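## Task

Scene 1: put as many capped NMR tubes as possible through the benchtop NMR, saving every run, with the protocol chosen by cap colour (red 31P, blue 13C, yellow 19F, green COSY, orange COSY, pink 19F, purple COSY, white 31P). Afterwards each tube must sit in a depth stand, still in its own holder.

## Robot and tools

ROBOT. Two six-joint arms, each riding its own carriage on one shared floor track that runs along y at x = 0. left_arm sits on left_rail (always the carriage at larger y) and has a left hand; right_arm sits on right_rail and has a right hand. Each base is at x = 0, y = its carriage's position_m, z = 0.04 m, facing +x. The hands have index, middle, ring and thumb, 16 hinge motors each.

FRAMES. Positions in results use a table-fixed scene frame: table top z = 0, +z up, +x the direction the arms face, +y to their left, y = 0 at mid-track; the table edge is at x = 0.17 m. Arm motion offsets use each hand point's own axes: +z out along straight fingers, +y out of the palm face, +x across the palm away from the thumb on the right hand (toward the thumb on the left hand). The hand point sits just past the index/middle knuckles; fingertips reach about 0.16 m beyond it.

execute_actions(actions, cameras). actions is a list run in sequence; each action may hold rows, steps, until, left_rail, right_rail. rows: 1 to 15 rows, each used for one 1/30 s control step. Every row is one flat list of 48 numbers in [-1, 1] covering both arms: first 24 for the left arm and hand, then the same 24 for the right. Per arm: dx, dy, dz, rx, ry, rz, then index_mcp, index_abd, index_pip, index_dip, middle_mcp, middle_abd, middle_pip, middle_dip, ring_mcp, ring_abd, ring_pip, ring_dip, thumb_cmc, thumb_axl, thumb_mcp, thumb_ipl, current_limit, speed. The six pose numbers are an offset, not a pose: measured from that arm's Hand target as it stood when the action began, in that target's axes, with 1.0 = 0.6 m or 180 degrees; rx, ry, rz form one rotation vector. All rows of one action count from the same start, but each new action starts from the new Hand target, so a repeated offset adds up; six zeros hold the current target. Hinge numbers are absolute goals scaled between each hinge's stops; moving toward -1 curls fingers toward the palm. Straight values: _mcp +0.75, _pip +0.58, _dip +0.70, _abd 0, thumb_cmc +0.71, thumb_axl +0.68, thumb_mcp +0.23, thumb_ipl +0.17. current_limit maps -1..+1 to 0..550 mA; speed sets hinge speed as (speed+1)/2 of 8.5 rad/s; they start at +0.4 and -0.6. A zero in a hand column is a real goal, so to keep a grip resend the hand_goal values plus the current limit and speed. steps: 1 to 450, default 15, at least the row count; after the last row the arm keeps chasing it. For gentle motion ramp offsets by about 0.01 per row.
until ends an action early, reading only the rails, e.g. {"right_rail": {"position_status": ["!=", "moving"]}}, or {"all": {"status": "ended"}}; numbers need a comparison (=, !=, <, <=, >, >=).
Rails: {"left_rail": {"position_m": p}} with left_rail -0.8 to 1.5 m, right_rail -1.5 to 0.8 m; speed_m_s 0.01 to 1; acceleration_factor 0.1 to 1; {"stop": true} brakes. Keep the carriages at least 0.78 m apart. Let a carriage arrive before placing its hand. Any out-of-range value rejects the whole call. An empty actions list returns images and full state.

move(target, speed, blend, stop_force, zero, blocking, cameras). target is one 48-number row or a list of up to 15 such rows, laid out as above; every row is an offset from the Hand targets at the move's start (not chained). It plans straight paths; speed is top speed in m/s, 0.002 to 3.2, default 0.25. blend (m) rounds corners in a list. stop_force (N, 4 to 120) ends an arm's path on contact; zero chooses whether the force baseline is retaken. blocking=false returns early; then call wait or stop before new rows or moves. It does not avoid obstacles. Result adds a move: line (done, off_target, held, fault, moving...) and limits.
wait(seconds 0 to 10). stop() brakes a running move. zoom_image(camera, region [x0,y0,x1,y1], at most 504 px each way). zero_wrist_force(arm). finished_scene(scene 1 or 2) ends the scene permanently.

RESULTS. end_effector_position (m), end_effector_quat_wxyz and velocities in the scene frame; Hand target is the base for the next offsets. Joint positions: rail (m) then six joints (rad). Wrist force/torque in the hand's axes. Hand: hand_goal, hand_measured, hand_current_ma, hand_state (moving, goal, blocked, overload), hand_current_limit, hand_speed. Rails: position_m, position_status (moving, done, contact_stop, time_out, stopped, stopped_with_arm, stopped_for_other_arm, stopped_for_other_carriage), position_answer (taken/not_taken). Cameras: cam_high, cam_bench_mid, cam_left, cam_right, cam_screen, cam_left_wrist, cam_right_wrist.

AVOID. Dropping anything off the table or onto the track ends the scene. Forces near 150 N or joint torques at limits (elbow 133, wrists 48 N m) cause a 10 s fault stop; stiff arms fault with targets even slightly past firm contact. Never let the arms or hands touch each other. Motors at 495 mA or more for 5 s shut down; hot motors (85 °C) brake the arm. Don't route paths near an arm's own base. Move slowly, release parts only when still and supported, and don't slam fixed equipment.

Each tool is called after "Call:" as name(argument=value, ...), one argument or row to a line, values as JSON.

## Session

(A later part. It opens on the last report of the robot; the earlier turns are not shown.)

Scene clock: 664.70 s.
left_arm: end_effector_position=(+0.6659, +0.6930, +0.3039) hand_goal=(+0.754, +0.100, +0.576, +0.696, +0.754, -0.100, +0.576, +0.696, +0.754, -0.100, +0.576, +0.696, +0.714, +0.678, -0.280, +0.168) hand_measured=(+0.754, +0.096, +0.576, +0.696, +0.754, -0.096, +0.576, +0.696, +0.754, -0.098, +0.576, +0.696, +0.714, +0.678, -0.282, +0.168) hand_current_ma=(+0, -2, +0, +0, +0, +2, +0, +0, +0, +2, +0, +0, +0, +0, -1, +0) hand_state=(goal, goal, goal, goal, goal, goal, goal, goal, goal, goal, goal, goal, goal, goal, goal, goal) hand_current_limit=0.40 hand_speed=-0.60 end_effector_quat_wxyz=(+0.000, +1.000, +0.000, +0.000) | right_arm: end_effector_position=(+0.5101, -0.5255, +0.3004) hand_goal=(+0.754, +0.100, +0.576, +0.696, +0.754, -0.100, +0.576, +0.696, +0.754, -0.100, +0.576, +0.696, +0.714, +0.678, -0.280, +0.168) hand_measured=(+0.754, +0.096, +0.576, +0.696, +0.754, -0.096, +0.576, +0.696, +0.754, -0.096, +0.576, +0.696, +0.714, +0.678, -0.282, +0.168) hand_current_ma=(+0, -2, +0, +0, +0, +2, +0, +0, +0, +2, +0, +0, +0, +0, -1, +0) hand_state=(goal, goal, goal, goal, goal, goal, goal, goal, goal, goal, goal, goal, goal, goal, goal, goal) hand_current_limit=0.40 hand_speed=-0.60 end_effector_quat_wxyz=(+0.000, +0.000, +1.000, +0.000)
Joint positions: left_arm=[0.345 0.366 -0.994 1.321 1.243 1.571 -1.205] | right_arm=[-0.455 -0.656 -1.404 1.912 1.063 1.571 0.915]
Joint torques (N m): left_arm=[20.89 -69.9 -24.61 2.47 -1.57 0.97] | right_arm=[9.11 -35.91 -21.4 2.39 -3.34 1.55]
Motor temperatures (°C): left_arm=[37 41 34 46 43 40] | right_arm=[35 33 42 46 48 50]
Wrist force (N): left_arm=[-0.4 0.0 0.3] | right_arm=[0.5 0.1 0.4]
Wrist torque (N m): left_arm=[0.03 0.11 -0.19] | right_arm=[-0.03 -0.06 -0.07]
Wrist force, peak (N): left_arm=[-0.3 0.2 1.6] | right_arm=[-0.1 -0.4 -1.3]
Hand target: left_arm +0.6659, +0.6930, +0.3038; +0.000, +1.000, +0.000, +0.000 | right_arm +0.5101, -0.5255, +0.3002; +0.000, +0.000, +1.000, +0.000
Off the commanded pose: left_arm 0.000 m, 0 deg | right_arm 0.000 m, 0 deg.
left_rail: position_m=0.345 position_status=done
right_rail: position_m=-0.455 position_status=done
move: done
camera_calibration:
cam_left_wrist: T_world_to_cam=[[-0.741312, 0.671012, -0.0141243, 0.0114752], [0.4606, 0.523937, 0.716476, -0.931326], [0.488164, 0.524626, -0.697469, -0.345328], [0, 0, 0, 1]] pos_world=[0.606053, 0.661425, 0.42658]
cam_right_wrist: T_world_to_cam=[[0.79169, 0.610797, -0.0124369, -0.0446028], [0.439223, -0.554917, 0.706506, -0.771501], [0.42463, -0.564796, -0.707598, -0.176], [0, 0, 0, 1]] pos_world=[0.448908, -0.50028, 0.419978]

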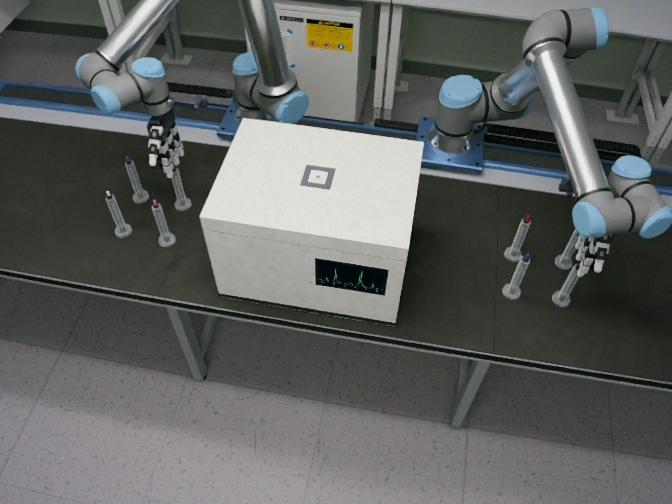

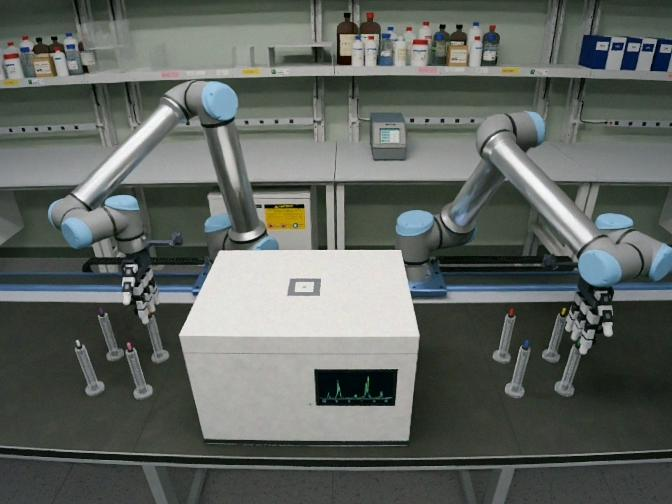

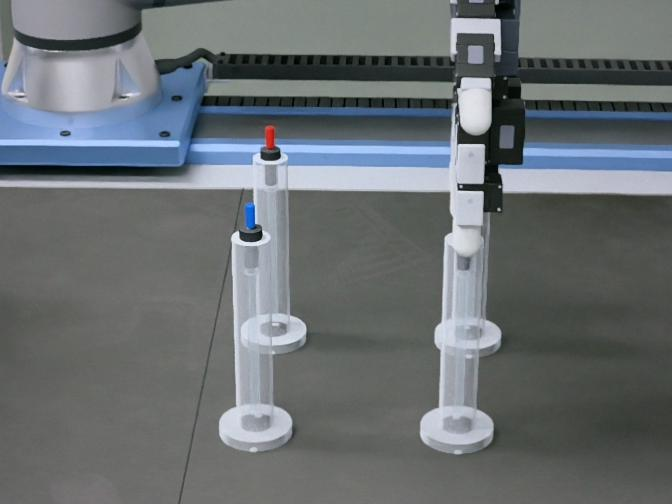

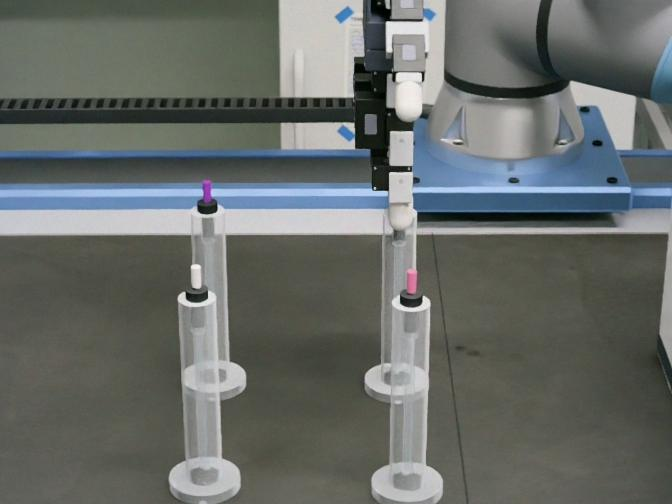

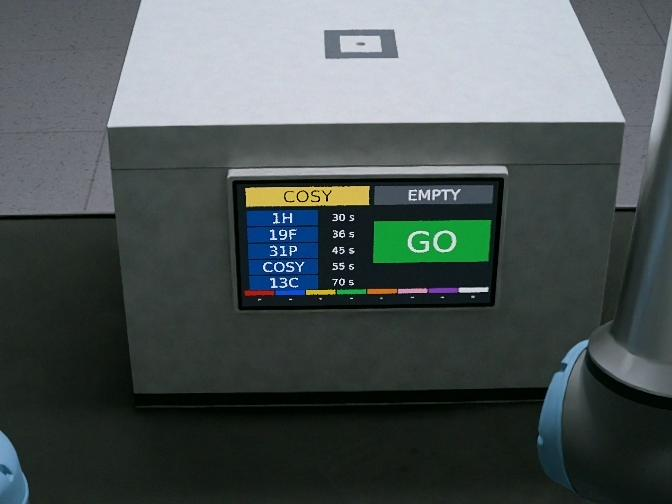

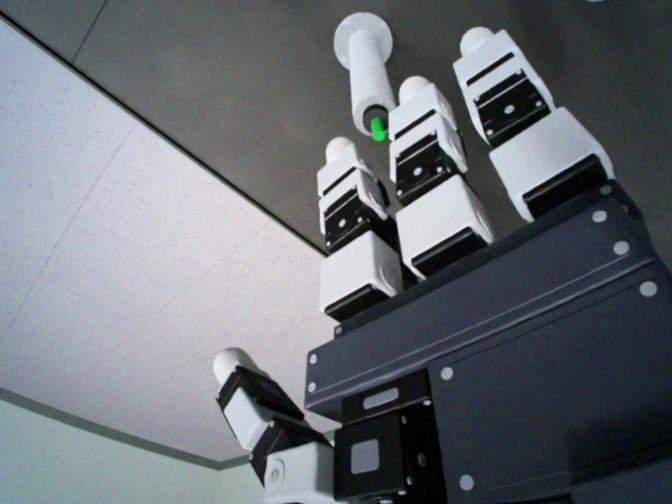

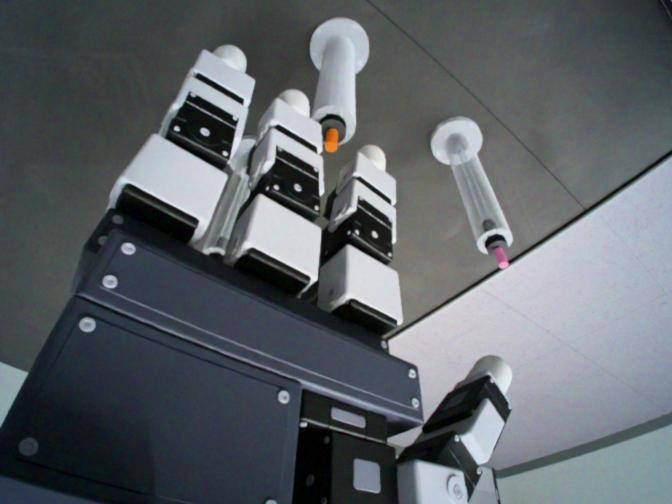

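Call:
execute_actions(
  actions=[
    {"rows":[[-0.00133,0,0.0025,0,0,0,0.754,0.1,0.576,0.696,0.754,-0.1,0.576,0.696,0.754,-0.1,0.576,0.696,0.714,0.678,-0.281,0.168,0.4,-0.6,0.00133,0,0.0025,0,0,0,0.754,0.1,0.576,0.696,0.754,-0.1,0.576,0.696,0.754,-0.1,0.576,0.696,0.714,0.678,-0.281,0.168,0.4,-0.6]],"steps":10},
    {"rows":[[0,0,0,0,0,0,0.754,-0.2,0.576,0.696,0.754,0.2,0.576,0.696,0.754,-0.1,0.576,0.696,0.714,0.678,-0.281,0.168,0.4,-0.8,0,0,0,0,0,0,0.754,-0.2,0.576,0.696,0.754,0.2,0.576,0.696,0.754,-0.1,0.576,0.696,0.714,0.678,-0.281,0.168,0.4,-0.8]],"steps":18},
  ],
  cameras=["cam_left","cam_right","cam_left_wrist","cam_right_wrist"],
)

Call:
zoom_image(
  camera="cam_left_wrist",
  region=[310, 0, 510, 180],
)

Call:
zoom_image(
  camera="cam_right_wrist",
  region=[190, 20, 410, 220],
)

Call:
zoom_image(
  camera="cam_left",
  region=[400, 110, 540, 270],
)

Call:
zoom_image(
  camera="cam_right",
  region=[330, 110, 470, 270],
)

Scene clock: 704.57 s.
left_arm: end_effector_position=(+0.6651, +0.6930, +0.3023) hand_goal=(+0.754, -0.200, +0.576, +0.696, +0.754, +0.200, +0.576, +0.696, +0.754, -0.100, +0.576, +0.696, +0.714, +0.678, -0.280, +0.168) hand_measured=(+0.754, -0.044, +0.576, +0.696, +0.754, +0.048, +0.576, +0.696, +0.754, -0.098, +0.576, +0.696, +0.714, +0.678, -0.282, +0.168) hand_current_ma=(+0, +385, +0, +0, +0, -385, +0, +0, +0, +2, +0, +0, +0, +0, -1, +0) hand_state=(goal, blocked, goal, goal, goal, blocked, goal, goal, goal, goal, goal, goal, goal, goal, goal, goal) hand_current_limit=0.40 hand_speed=-0.80 end_effector_quat_wxyz=(+0.000, +1.000, +0.000, +0.000) | right_arm: end_effector_position=(+0.5093, -0.5255, +0.2987) hand_goal=(+0.754, -0.200, +0.576, +0.696, +0.754, +0.200, +0.576, +0.696, +0.754, -0.100, +0.576, +0.696, +0.714, +0.678, -0.280, +0.168) hand_measured=(+0.754, -0.018, +0.576, +0.696, +0.752, +0.010, +0.576, +0.696, +0.754, -0.096, +0.576, +0.696, +0.714, +0.678, -0.282, +0.168) hand_current_ma=(+0, +385, +0, +0, +0, -385, +0, +0, +0, +2, +0, +0, +0, +0, -1, +0) hand_state=(goal, blocked, goal, goal, goal, blocked, goal, goal, goal, goal, goal, goal, goal, goal, goal, goal) hand_current_limit=0.40 hand_speed=-0.80 end_effector_quat_wxyz=(+0.000, +0.000, +1.000, +0.000)
Joint positions: left_arm=[0.345 0.366 -0.994 1.324 1.24 1.571 -1.204] | right_arm=[-0.455 -0.657 -1.404 1.915 1.059 1.571 0.914]
Joint torques (N m): left_arm=[20 -101.62 -23.93 2.59 -1.97 3.91] | right_arm=[-11.08 -35.93 -20.68 2.38 -2.78 -2.16]
Wrist force (N): left_arm=[-0.4 0.0 -0.8] | right_arm=[-0.3 0.4 -3.8]
Wrist torque (N m): left_arm=[0.12 0.25 -0.19] | right_arm=[0.29 -0.04 0.16]
Wrist force, peak (N): left_arm=[-0.2 0.0 -1.2] | right_arm=[-0.7 0.2 -4.1]
Hand target: left_arm +0.6651, +0.6930, +0.3023; +0.000, +1.000, +0.000, +0.000 | right_arm +0.5093, -0.5255, +0.2987; +0.000, +0.000, +1.000, +0.000
Off the commanded pose: left_arm 0.000 m, 0 deg | right_arm 0.000 m, 0 deg.
left_rail: position_m=0.345 position_status=done
right_rail: position_m=-0.455 position_status=done
camera_calibration:
cam_left_wrist: T_world_to_cam=[[-0.741346, 0.670974, -0.0141767, 0.0110009], [0.460546, 0.523986, 0.716475, -0.929786], [0.488164, 0.524627, -0.697469, -0.346172], [0, 0, 0, 1]] pos_world=[0.605353, 0.661425, 0.42488]
cam_right_wrist: T_world_to_cam=[[0.79169, 0.610797, -0.0124369, -0.0439906], [0.439223, -0.554917, 0.706506, -0.769949], [0.42463, -0.564796, -0.707598, -0.176864], [0, 0, 0, 1]] pos_world=[0.448108, -0.50028, 0.418278]
Images, in order (width x height): cam_left 672x504, cam_right 672x504, cam_left_wrist 672x504, cam_right_wrist 672x504.

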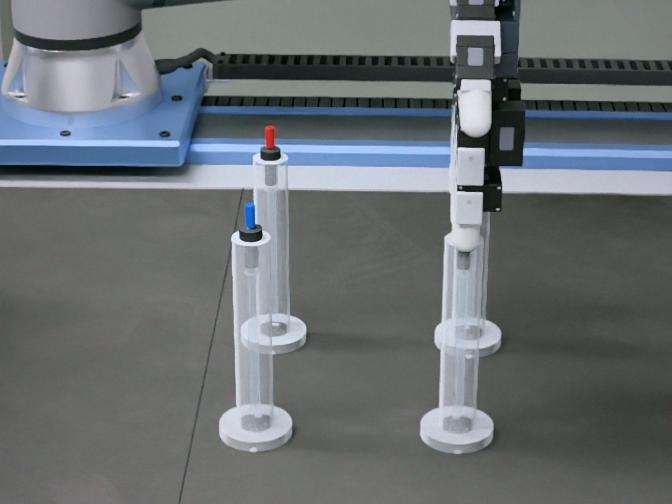

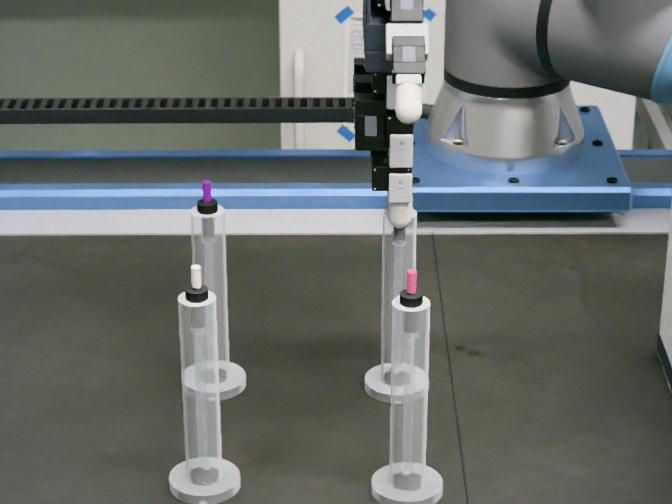

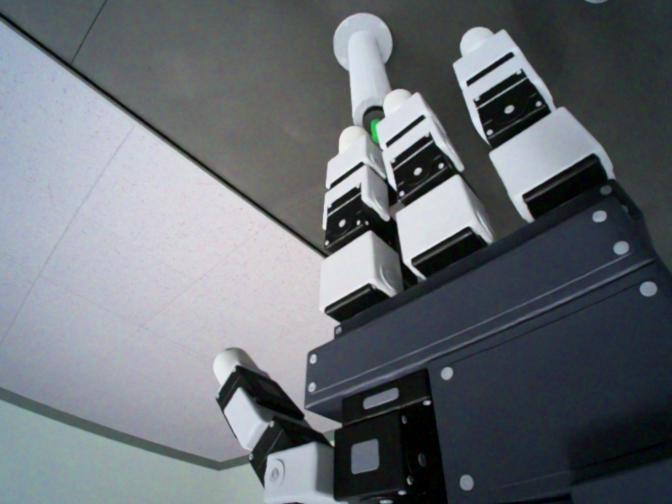

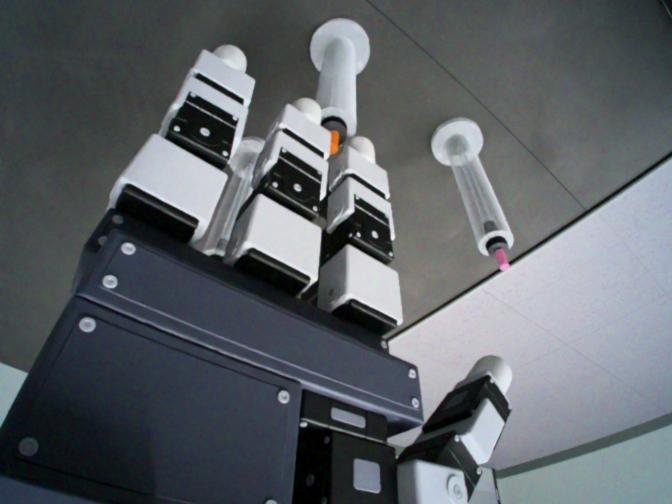

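Scaled by 2.520 from the camera's 672x504 image, which has a finer 960x720 frame.

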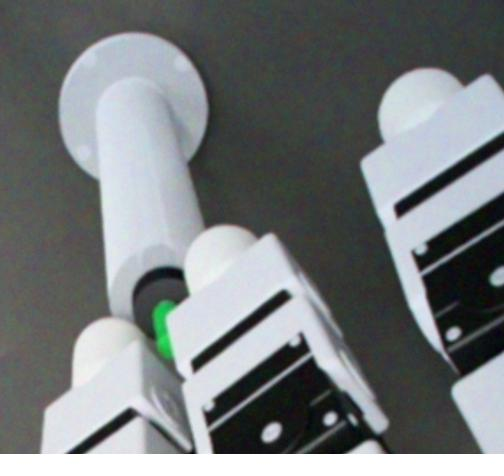

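Scaled by 2.291 from the camera's 672x504 image, which has a finer 960x720 frame.

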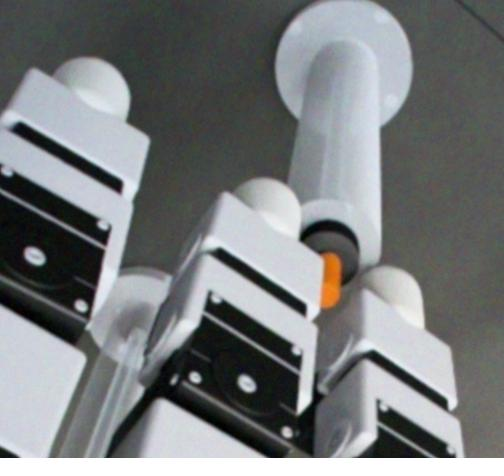

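Scaled by 3.150 from the camera's 672x504 image, which has a finer 960x720 frame.

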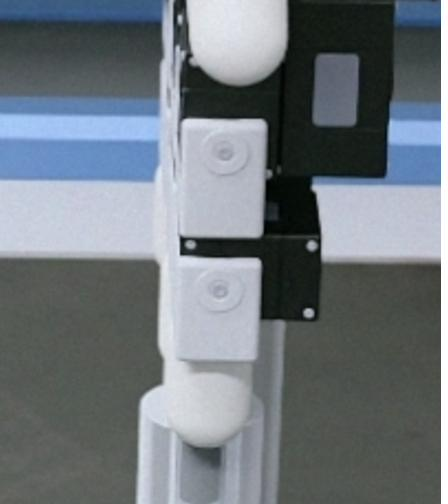

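Scaled by 3.150 from the camera's 672x504 image, which has a finer 960x720 frame.

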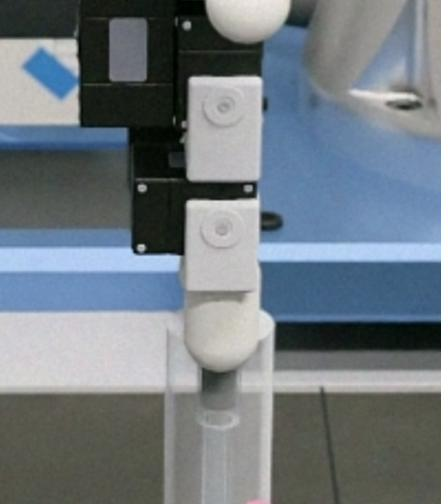

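Call:
execute_actions(
  actions=[
    {"rows":[[0,0,0,0,0,0,0.754,-0.2,0.576,0.696,0.754,0.2,0.576,0.696,0.754,-0.1,0.576,0.696,0.714,0.678,-0.281,0.168,0.4,-0.8,0,0,0,0,0,0,0.754,0.06,0.576,0.696,0.754,-0.06,0.576,0.696,0.754,-0.1,0.576,0.696,0.714,0.678,-0.281,0.168,0.4,-0.8]],"steps":6},
    {"rows":[[0,0,0,0,0,0,0.754,-0.2,0.576,0.696,0.754,0.2,0.576,0.696,0.754,-0.1,0.576,0.696,0.714,0.678,-0.281,0.168,0.4,-0.8,0,0,-0.005,0,0,0,0.754,0.06,0.576,0.696,0.754,-0.06,0.576,0.696,0.754,-0.1,0.576,0.696,0.714,0.678,-0.281,0.168,0.4,-0.8]],"steps":10},
    {"rows":[[0,0,-0.002,0,0,0,0.754,-0.2,0.576,0.696,0.754,0.2,0.576,0.696,0.754,-0.1,0.576,0.696,0.714,0.678,-0.281,0.168,0.4,-0.8,0,0,0,0,0,0,0.754,-0.2,0.576,0.696,0.754,0.2,0.576,0.696,0.754,-0.1,0.576,0.696,0.714,0.678,-0.281,0.168,0.4,-0.8],[0,0,-0.004,0,0,0,0.754,-0.2,0.576,0.696,0.754,0.2,0.576,0.696,0.754,-0.1,0.576,0.696,0.714,0.678,-0.281,0.168,0.4,-0.8,0,0,0,0,0,0,0.754,-0.2,0.576,0.696,0.754,0.2,0.576,0.696,0.754,-0.1,0.576,0.696,0.714,0.678,-0.281,0.168,0.4,-0.8],[0,0,-0.006,0,0,0,0.754,-0.2,0.576,0.696,0.754,0.2,0.576,0.696,0.754,-0.1,0.576,0.696,0.714,0.678,-0.281,0.168,0.4,-0.8,0,0,0,0,0,0,0.754,-0.2,0.576,0.696,0.754,0.2,0.576,0.696,0.754,-0.1,0.576,0.696,0.714,0.678,-0.281,0.168,0.4,-0.8],[0,0,-0.008,0,0,0,0.754,-0.2,0.576,0.696,0.754,0.2,0.576,0.696,0.754,-0.1,0.576,0.696,0.714,0.678,-0.281,0.168,0.4,-0.8,0,0,0,0,0,0,0.754,-0.2,0.576,0.696,0.754,0.2,0.576,0.696,0.754,-0.1,0.576,0.696,0.714,0.678,-0.281,0.168,0.4,-0.8],[0,0,-0.010,0,0,0,0.754,-0.2,0.576,0.696,0.754,0.2,0.576,0.696,0.754,-0.1,0.576,0.696,0.714,0.678,-0.281,0.168,0.4,-0.8,0,0,0,0,0,0,0.754,-0.2,0.576,0.696,0.754,0.2,0.576,0.696,0.754,-0.1,0.576,0.696,0.714,0.678,-0.281,0.168,0.4,-0.8],[0,0,-0.012,0,0,0,0.754,-0.2,0.576,0.696,0.754,0.2,0.576,0.696,0.754,-0.1,0.576,0.696,0.714,0.678,-0.281,0.168,0.4,-0.8,0,0,0,0,0,0,0.754,-0.2,0.576,0.696,0.754,0.2,0.576,0.696,0.754,-0.1,0.576,0.696,0.714,0.678,-0.281,0.168,0.4,-0.8],[0,0,-0.014,0,0,0,0.754,-0.2,0.576,0.696,0.754,0.2,0.576,0.696,0.754,-0.1,0.576,0.696,0.714,0.678,-0.281,0.168,0.4,-0.8,0,0,0,0,0,0,0.754,-0.2,0.576,0.696,0.754,0.2,0.576,0.696,0.754,-0.1,0.576,0.696,0.714,0.678,-0.281,0.168,0.4,-0.8],[0,0,-0.016,0,0,0,0.754,-0.2,0.576,0.696,0.754,0.2,0.576,0.696,0.754,-0.1,0.576,0.696,0.714,0.678,-0.281,0.168,0.4,-0.8,0,0,0,0,0,0,0.754,-0.2,0.576,0.696,0.754,0.2,0.576,0.696,0.754,-0.1,0.576,0.696,0.714,0.678,-0.281,0.168,0.4,-0.8],[0,0,-0.018,0,0,0,0.754,-0.2,0.576,0.696,0.754,0.2,0.576,0.696,0.754,-0.1,0.576,0.696,0.714,0.678,-0.281,0.168,0.4,-0.8,0,0,0,0,0,0,0.754,-0.2,0.576,0.696,0.754,0.2,0.576,0.696,0.754,-0.1,0.576,0.696,0.714,0.678,-0.281,0.168,0.4,-0.8],[0,0,-0.020,0,0,0,0.754,-0.2,0.576,0.696,0.754,0.2,0.576,0.696,0.754,-0.1,0.576,0.696,0.714,0.678,-0.281,0.168,0.4,-0.8,0,0,0,0,0,0,0.754,-0.2,0.576,0.696,0.754,0.2,0.576,0.696,0.754,-0.1,0.576,0.696,0.714,0.678,-0.281,0.168,0.4,-0.8],[0,0,-0.022,0,0,0,0.754,-0.2,0.576,0.696,0.754,0.2,0.576,0.696,0.754,-0.1,0.576,0.696,0.714,0.678,-0.281,0.168,0.4,-0.8,0,0,0,0,0,0,0.754,-0.2,0.576,0.696,0.754,0.2,0.576,0.696,0.754,-0.1,0.576,0.696,0.714,0.678,-0.281,0.168,0.4,-0.8],[0,0,-0.024,0,0,0,0.754,-0.2,0.576,0.696,0.754,0.2,0.576,0.696,0.754,-0.1,0.576,0.696,0.714,0.678,-0.281,0.168,0.4,-0.8,0,0,0,0,0,0,0.754,-0.2,0.576,0.696,0.754,0.2,0.576,0.696,0.754,-0.1,0.576,0.696,0.714,0.678,-0.281,0.168,0.4,-0.8],[0,0,-0.0245,0,0,0,0.754,-0.2,0.576,0.696,0.754,0.2,0.576,0.696,0.754,-0.1,0.576,0.696,0.714,0.678,-0.281,0.168,0.4,-0.8,0,0,0,0,0,0,0.754,-0.2,0.576,0.696,0.754,0.2,0.576,0.696,0.754,-0.1,0.576,0.696,0.714,0.678,-0.281,0.168,0.4,-0.8],[0,0,-0.025,0,0,0,0.754,-0.2,0.576,0.696,0.754,0.2,0.576,0.696,0.754,-0.1,0.576,0.696,0.714,0.678,-0.281,0.168,0.4,-0.8,0,0,0,0,0,0,0.754,-0.2,0.576,0.696,0.754,0.2,0.576,0.696,0.754,-0.1,0.576,0.696,0.714,0.678,-0.281,0.168,0.4,-0.8]],"steps":20},
  ],
  cameras=["cam_left","cam_right","cam_left_wrist","cam_right_wrist"],
)

Call:
zoom_image(
  camera="cam_left",
  region=[400, 110, 540, 270],
)

Call:
zoom_image(
  camera="cam_right_wrist",
  region=[190, 20, 410, 220],
)

Call:
zoom_image(
  camera="cam_left_wrist",
  region=[310, 0, 510, 180],
)

Call:
zoom_image(
  camera="cam_right",
  region=[330, 110, 470, 270],
)

Scene clock: 761.73 s.
left_arm: end_effector_position=(+0.6651, +0.6930, +0.3171) hand_goal=(+0.754, -0.200, +0.576, +0.696, +0.754, +0.200, +0.576, +0.696, +0.754, -0.100, +0.576, +0.696, +0.714, +0.678, -0.280, +0.168) hand_measured=(+0.754, -0.046, +0.576, +0.696, +0.754, +0.048, +0.576, +0.696, +0.754, -0.098, +0.576, +0.696, +0.714, +0.678, -0.282, +0.168) hand_current_ma=(+0, +385, +0, +0, +0, -385, +0, +0, +0, +2, +0, +0, +0, +0, -1, +0) hand_state=(goal, blocked, goal, goal, goal, blocked, goal, goal, goal, goal, goal, goal, goal, goal, goal, goal) hand_current_limit=0.40 hand_speed=-0.80 end_effector_quat_wxyz=(+0.000, +1.000, +0.000, +0.000) | right_arm: end_effector_position=(+0.5093, -0.5255, +0.3017) hand_goal=(+0.754, -0.200, +0.576, +0.696, +0.754, +0.200, +0.576, +0.696, +0.754, -0.100, +0.576, +0.696, +0.714, +0.678, -0.280, +0.168) hand_measured=(+0.754, -0.050, +0.576, +0.696, +0.752, +0.042, +0.576, +0.696, +0.754, -0.096, +0.576, +0.696, +0.714, +0.678, -0.282, +0.168) hand_current_ma=(+0, +385, +0, +0, +0, -385, +0, +0, +0, +2, +0, +0, +0, +0, -1, +0) hand_state=(goal, blocked, goal, goal, goal, blocked, goal, goal, goal, goal, goal, goal, goal, goal, goal, goal) hand_current_limit=0.40 hand_speed=-0.80 end_effector_quat_wxyz=(+0.000, +0.000, +1.000, +0.000)
Joint positions: left_arm=[0.345 0.366 -1.002 1.31 1.263 1.571 -1.204] | right_arm=[-0.455 -0.657 -1.407 1.912 1.065 1.571 0.914]
Joint torques (N m): left_arm=[19.7 -102.08 -45.25 6.24 -1.65 3.6] | right_arm=[-5.9 -67.5 -52.76 5.76 -2.11 -2.26]
Wrist force (N): left_arm=[-0.5 -0.2 0.5] | right_arm=[-0.2 0.4 -1.0]
Wrist torque (N m): left_arm=[-0.01 0.14 -0.19] | right_arm=[0.12 -0.02 0.18]
Wrist force, peak (N): left_arm=[-0.1 0.1 -1.3] | right_arm=[-0.2 0.3 -4.2]
Hand target: left_arm +0.6651, +0.6930, +0.3173; +0.000, +1.000, +0.000, +0.000 | right_arm +0.5093, -0.5255, +0.3017; +0.000, +0.000, +1.000, +0.000
Off the commanded pose: left_arm 0.000 m, 0 deg | right_arm 0.000 m, 0 deg.
left_rail: position_m=0.345 position_status=done
right_rail: position_m=-0.455 position_status=done
camera_calibration:
cam_left_wrist: T_world_to_cam=[[-0.741346, 0.670974, -0.0141767, 0.011138], [0.460546, 0.523986, 0.716475, -0.940415], [0.488164, 0.524627, -0.697469, -0.335731], [0, 0, 0, 1]] pos_world=[0.605253, 0.661425, 0.43978]
cam_right_wrist: T_world_to_cam=[[0.79169, 0.610797, -0.0124369, -0.0439533], [0.439223, -0.554917, 0.706506, -0.772068], [0.42463, -0.564796, -0.707598, -0.174741], [0, 0, 0, 1]] pos_world=[0.448108, -0.50028, 0.421278]
Images, in order (width x height): cam_left 672x504, cam_right 672x504, cam_left_wrist 672x504, cam_right_wrist 672x504.

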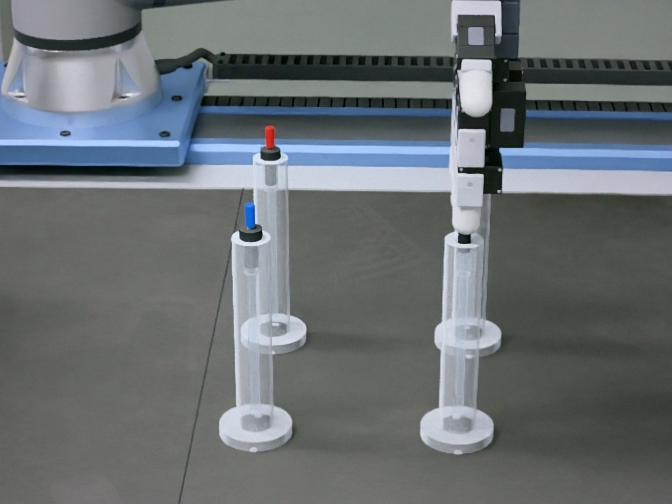

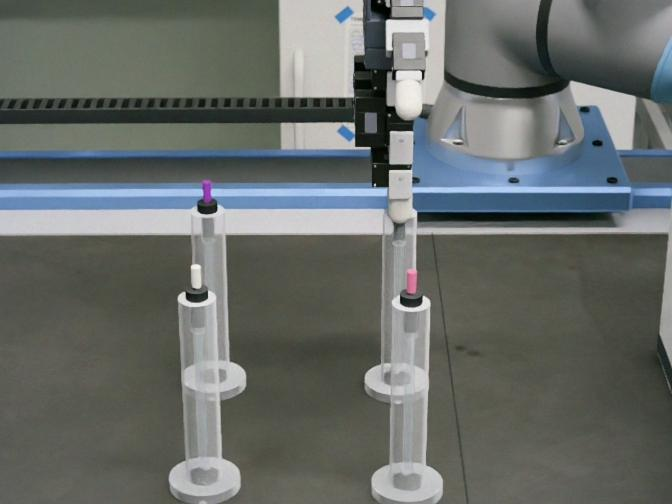

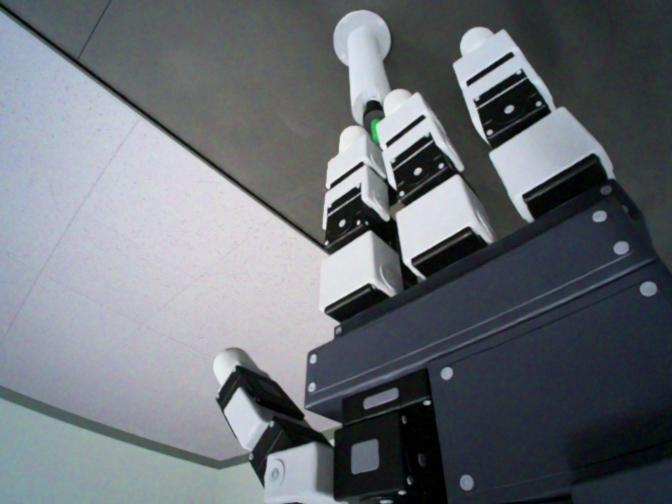

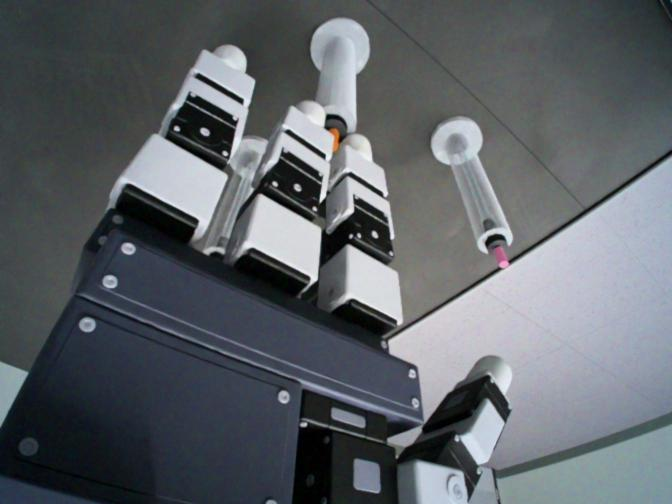

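Scaled by 3.150 from the camera's 672x504 image, which has a finer 960x720 frame.

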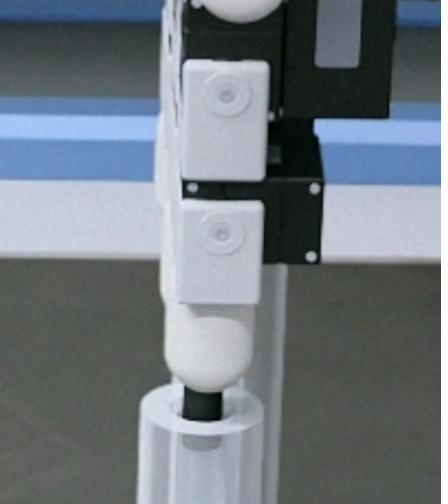

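Scaled by 2.291 from the camera's 672x504 image, which has a finer 960x720 frame.

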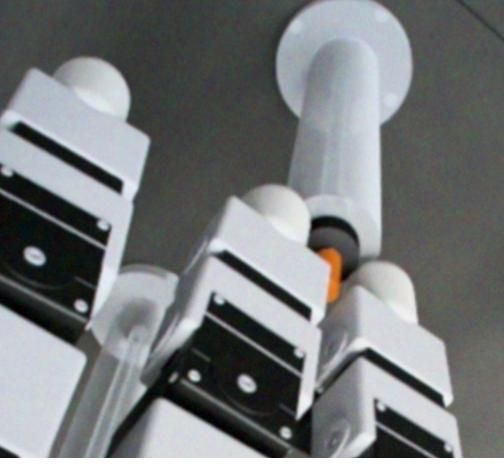

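Scaled by 2.520 from the camera's 672x504 image, which has a finer 960x720 frame.

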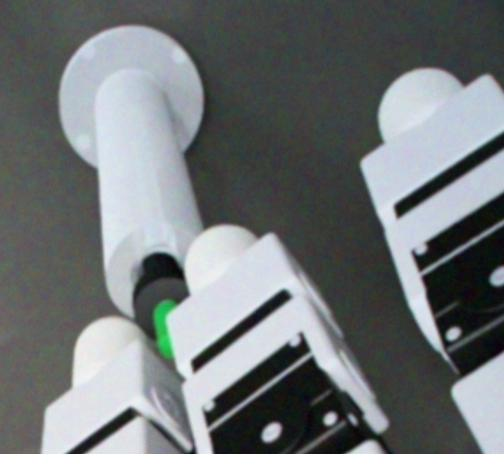

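Scaled by 3.150 from the camera's 672x504 image, which has a finer 960x720 frame.

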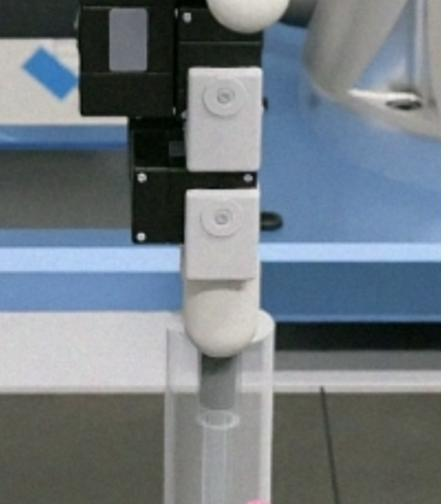

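Call:
move(
  target=[
    [0,0,-0.3378,0,0,0,0.754,-0.2,0.576,0.696,0.754,0.2,0.576,0.696,0.754,-0.1,0.576,0.696,0.714,0.678,-0.281,0.168,0.4,-0.8,0,0,-0.6472,0,0,0,0.754,-0.2,0.576,0.696,0.754,0.2,0.576,0.696,0.754,-0.1,0.576,0.696,0.714,0.678,-0.281,0.168,0.4,-0.8],
    [-0.0752,0.455,-0.6212,0,0,0,0.754,-0.2,0.576,0.696,0.754,0.2,0.576,0.696,0.754,-0.1,0.576,0.696,0.714,0.678,-0.281,0.168,0.4,-0.8,-0.2378,0.9033,-0.6638,0,0,0,0.754,-0.2,0.576,0.696,0.754,0.2,0.576,0.696,0.754,-0.1,0.576,0.696,0.714,0.678,-0.281,0.168,0.4,-0.8],
  ],
  speed=0.5,
  blend=[0.06,0],
  cameras=["all"],
)

Call:
zoom_image(
  camera="cam_screen",
  region=[300, 0, 420, 90],
)

Call:
zoom_image(
  camera="cam_high",
  region=[260, 60, 380, 210],
)

Call:
zoom_image(
  camera="cam_bench_mid",
  region=[250, 180, 370, 310],
)

Call:
zoom_image(
  camera="cam_right_wrist",
  region=[230, 0, 430, 170],
)

Scene clock: 823.00 s.
left_arm: end_effector_position=(+0.6200, +0.4200, +0.6900) hand_goal=(+0.754, -0.200, +0.576, +0.696, +0.754, +0.200, +0.576, +0.696, +0.754, -0.100, +0.576, +0.696, +0.714, +0.678, -0.280, +0.168) hand_measured=(+0.754, -0.046, +0.576, +0.696, +0.754, +0.048, +0.576, +0.696, +0.754, -0.098, +0.576, +0.696, +0.714, +0.678, -0.282, +0.168) hand_current_ma=(+0, +385, +0, +0, +0, -385, +0, +0, +0, +2, +0, +0, +0, +0, -1, +0) hand_state=(goal, blocked, goal, goal, goal, blocked, goal, goal, goal, goal, goal, goal, goal, goal, goal, goal) hand_current_limit=0.40 hand_speed=-0.80 end_effector_quat_wxyz=(+0.000, +1.000, +0.000, +0.000) | right_arm: end_effector_position=(+0.6519, +0.0165, +0.7000) hand_goal=(+0.754, -0.200, +0.576, +0.696, +0.754, +0.200, +0.576, +0.696, +0.754, -0.100, +0.576, +0.696, +0.714, +0.678, -0.280, +0.168) hand_measured=(+0.754, -0.052, +0.576, +0.696, +0.752, +0.042, +0.576, +0.696, +0.754, -0.096, +0.576, +0.696, +0.714, +0.678, -0.282, +0.168) hand_current_ma=(+0, +385, +0, +0, +0, -385, +0, +0, +0, +2, +0, +0, +0, +0, -1, +0) hand_state=(goal, blocked, goal, goal, goal, blocked, goal, goal, goal, goal, goal, goal, goal, goal, goal, goal) hand_current_limit=0.40 hand_speed=-0.80 end_effector_quat_wxyz=(+0.000, +0.000, +1.000, +0.000)
Joint positions: left_arm=[0.345 -0.024 -1.315 1.098 1.788 1.571 -1.594] | right_arm=[-0.455 0.313 -1.062 0.721 1.911 1.571 1.884]
Joint torques (N m): left_arm=[-14.27 -78.17 -46.31 6.67 -2.81 -4.26] | right_arm=[10.16 -68.15 -56.39 6.15 3.41 1.4]
Wrist force (N): left_arm=[0.1 -0.1 0.1] | right_arm=[-0.4 -0.1 0.6]
Wrist torque (N m): left_arm=[-0.06 0.08 0.09] | right_arm=[-0.08 0.06 -0.10]
Wrist force, peak (N): left_arm=[-0.2 0.0 1.6] | right_arm=[0.1 -1.9 -2.0]
Hand target: left_arm +0.6200, +0.4200, +0.6900; +0.000, +1.000, +0.000, +0.000 | right_arm +0.6520, +0.0165, +0.7000; +0.000, +0.000, +1.000, +0.000
Off the commanded pose: left_arm 0.000 m, 0 deg | right_arm 0.000 m, 0 deg.
left_rail: position_m=0.345 position_status=done
right_rail: position_m=-0.455 position_status=done
move: done
camera_calibration:
cam_left_wrist: T_world_to_cam=[[-0.741346, 0.670974, -0.0141767, 0.166164], [0.460546, 0.523986, 0.716475, -1.0437], [0.488164, 0.524627, -0.697469, 0.0895244], [0, 0, 0, 1]] pos_world=[0.560153, 0.388425, 0.81258]
cam_right_wrist: T_world_to_cam=[[0.791657, 0.610843, -0.0122948, -0.482986], [0.439179, -0.55496, 0.706499, -0.81529], [0.424737, -0.564704, -0.707607, 0.352477], [0, 0, 0, 1]] pos_world=[0.590708, 0.0416203, 0.819479]

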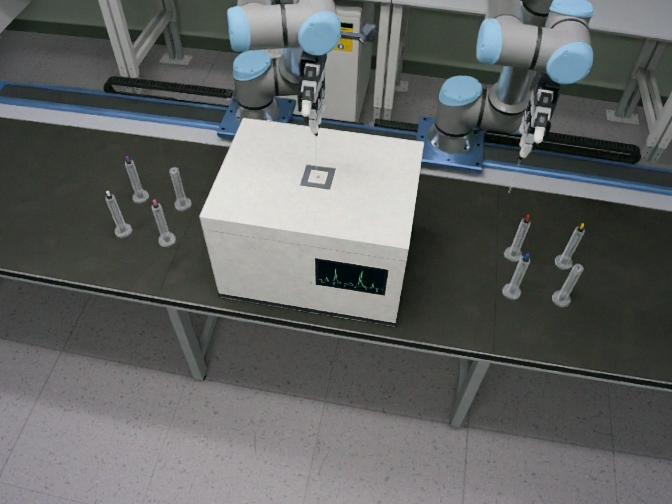

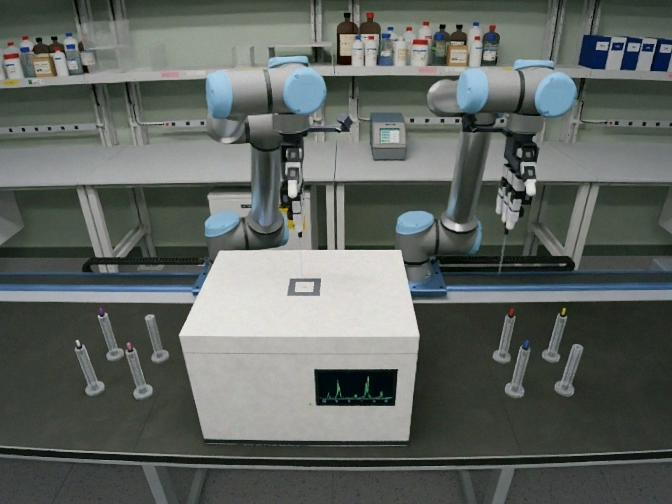

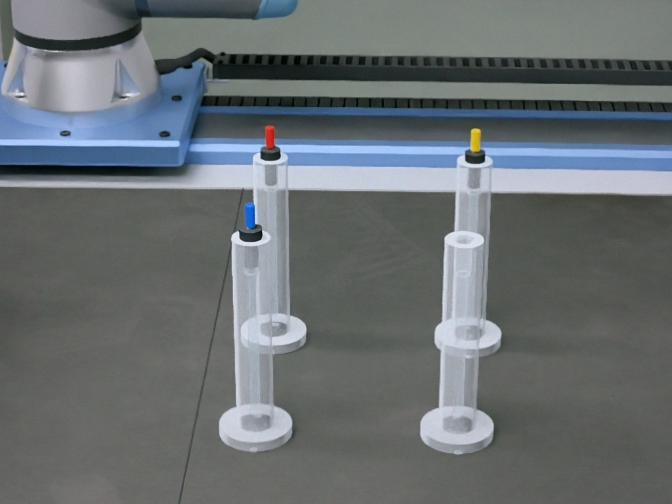

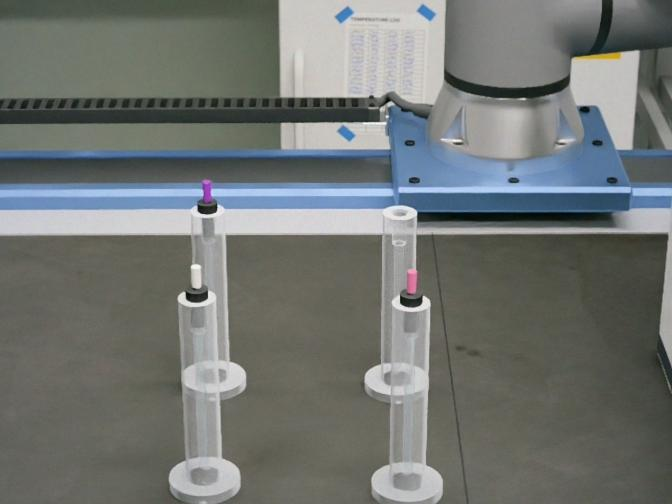

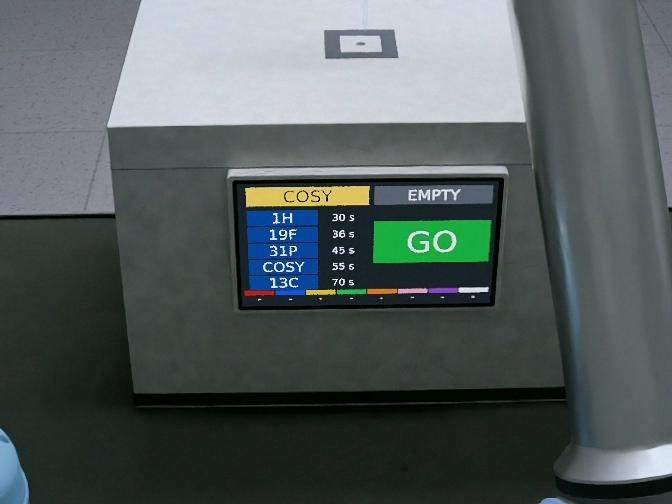

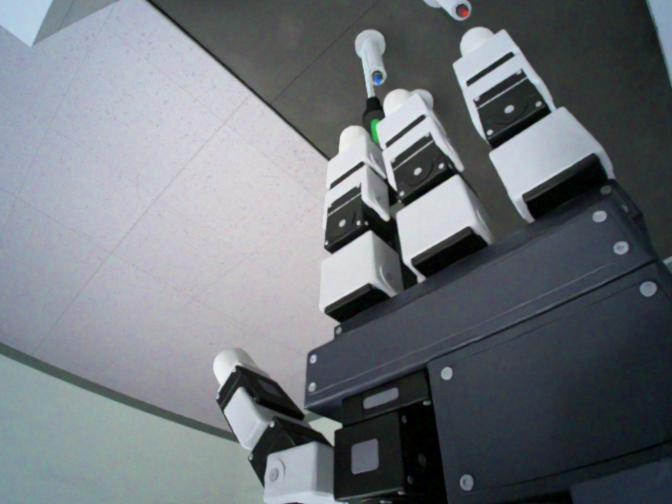

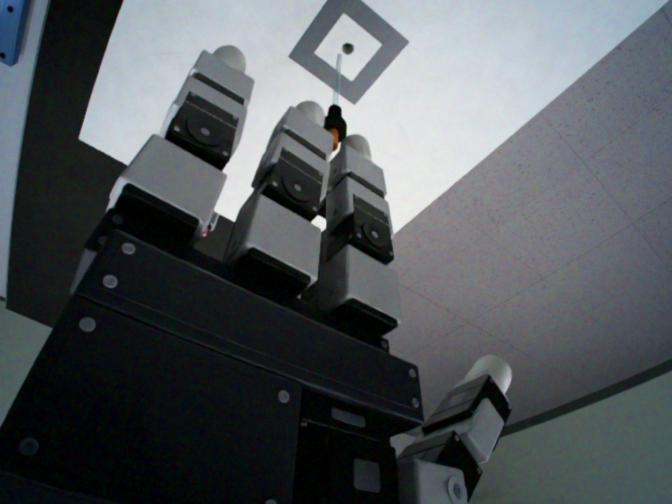

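Scaled by 4.200 from the camera's 672x504 image, which has a finer 960x720 frame.

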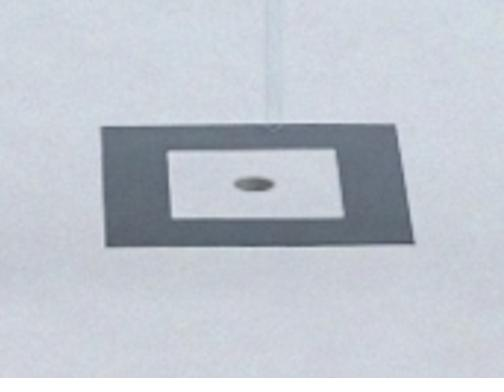

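Scaled by 3.360 from the camera's 672x504 image, which has a finer 960x720 frame.

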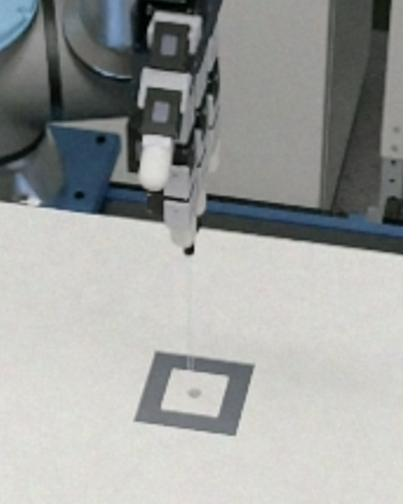

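Scaled by 3.877 from the camera's 672x504 image, which has a finer 960x720 frame.

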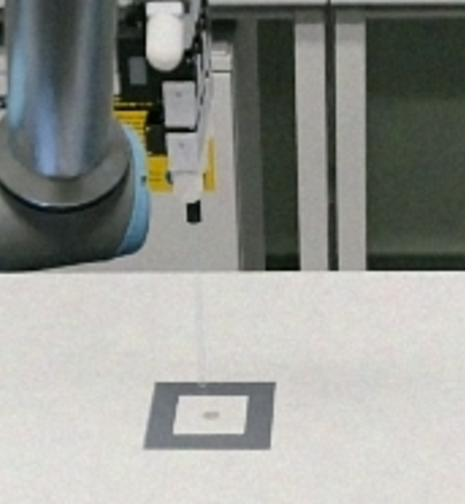

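Scaled by 2.520 from the camera's 672x504 image, which has a finer 960x720 frame.

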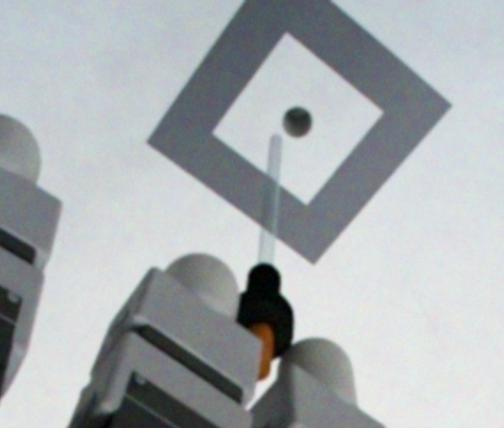

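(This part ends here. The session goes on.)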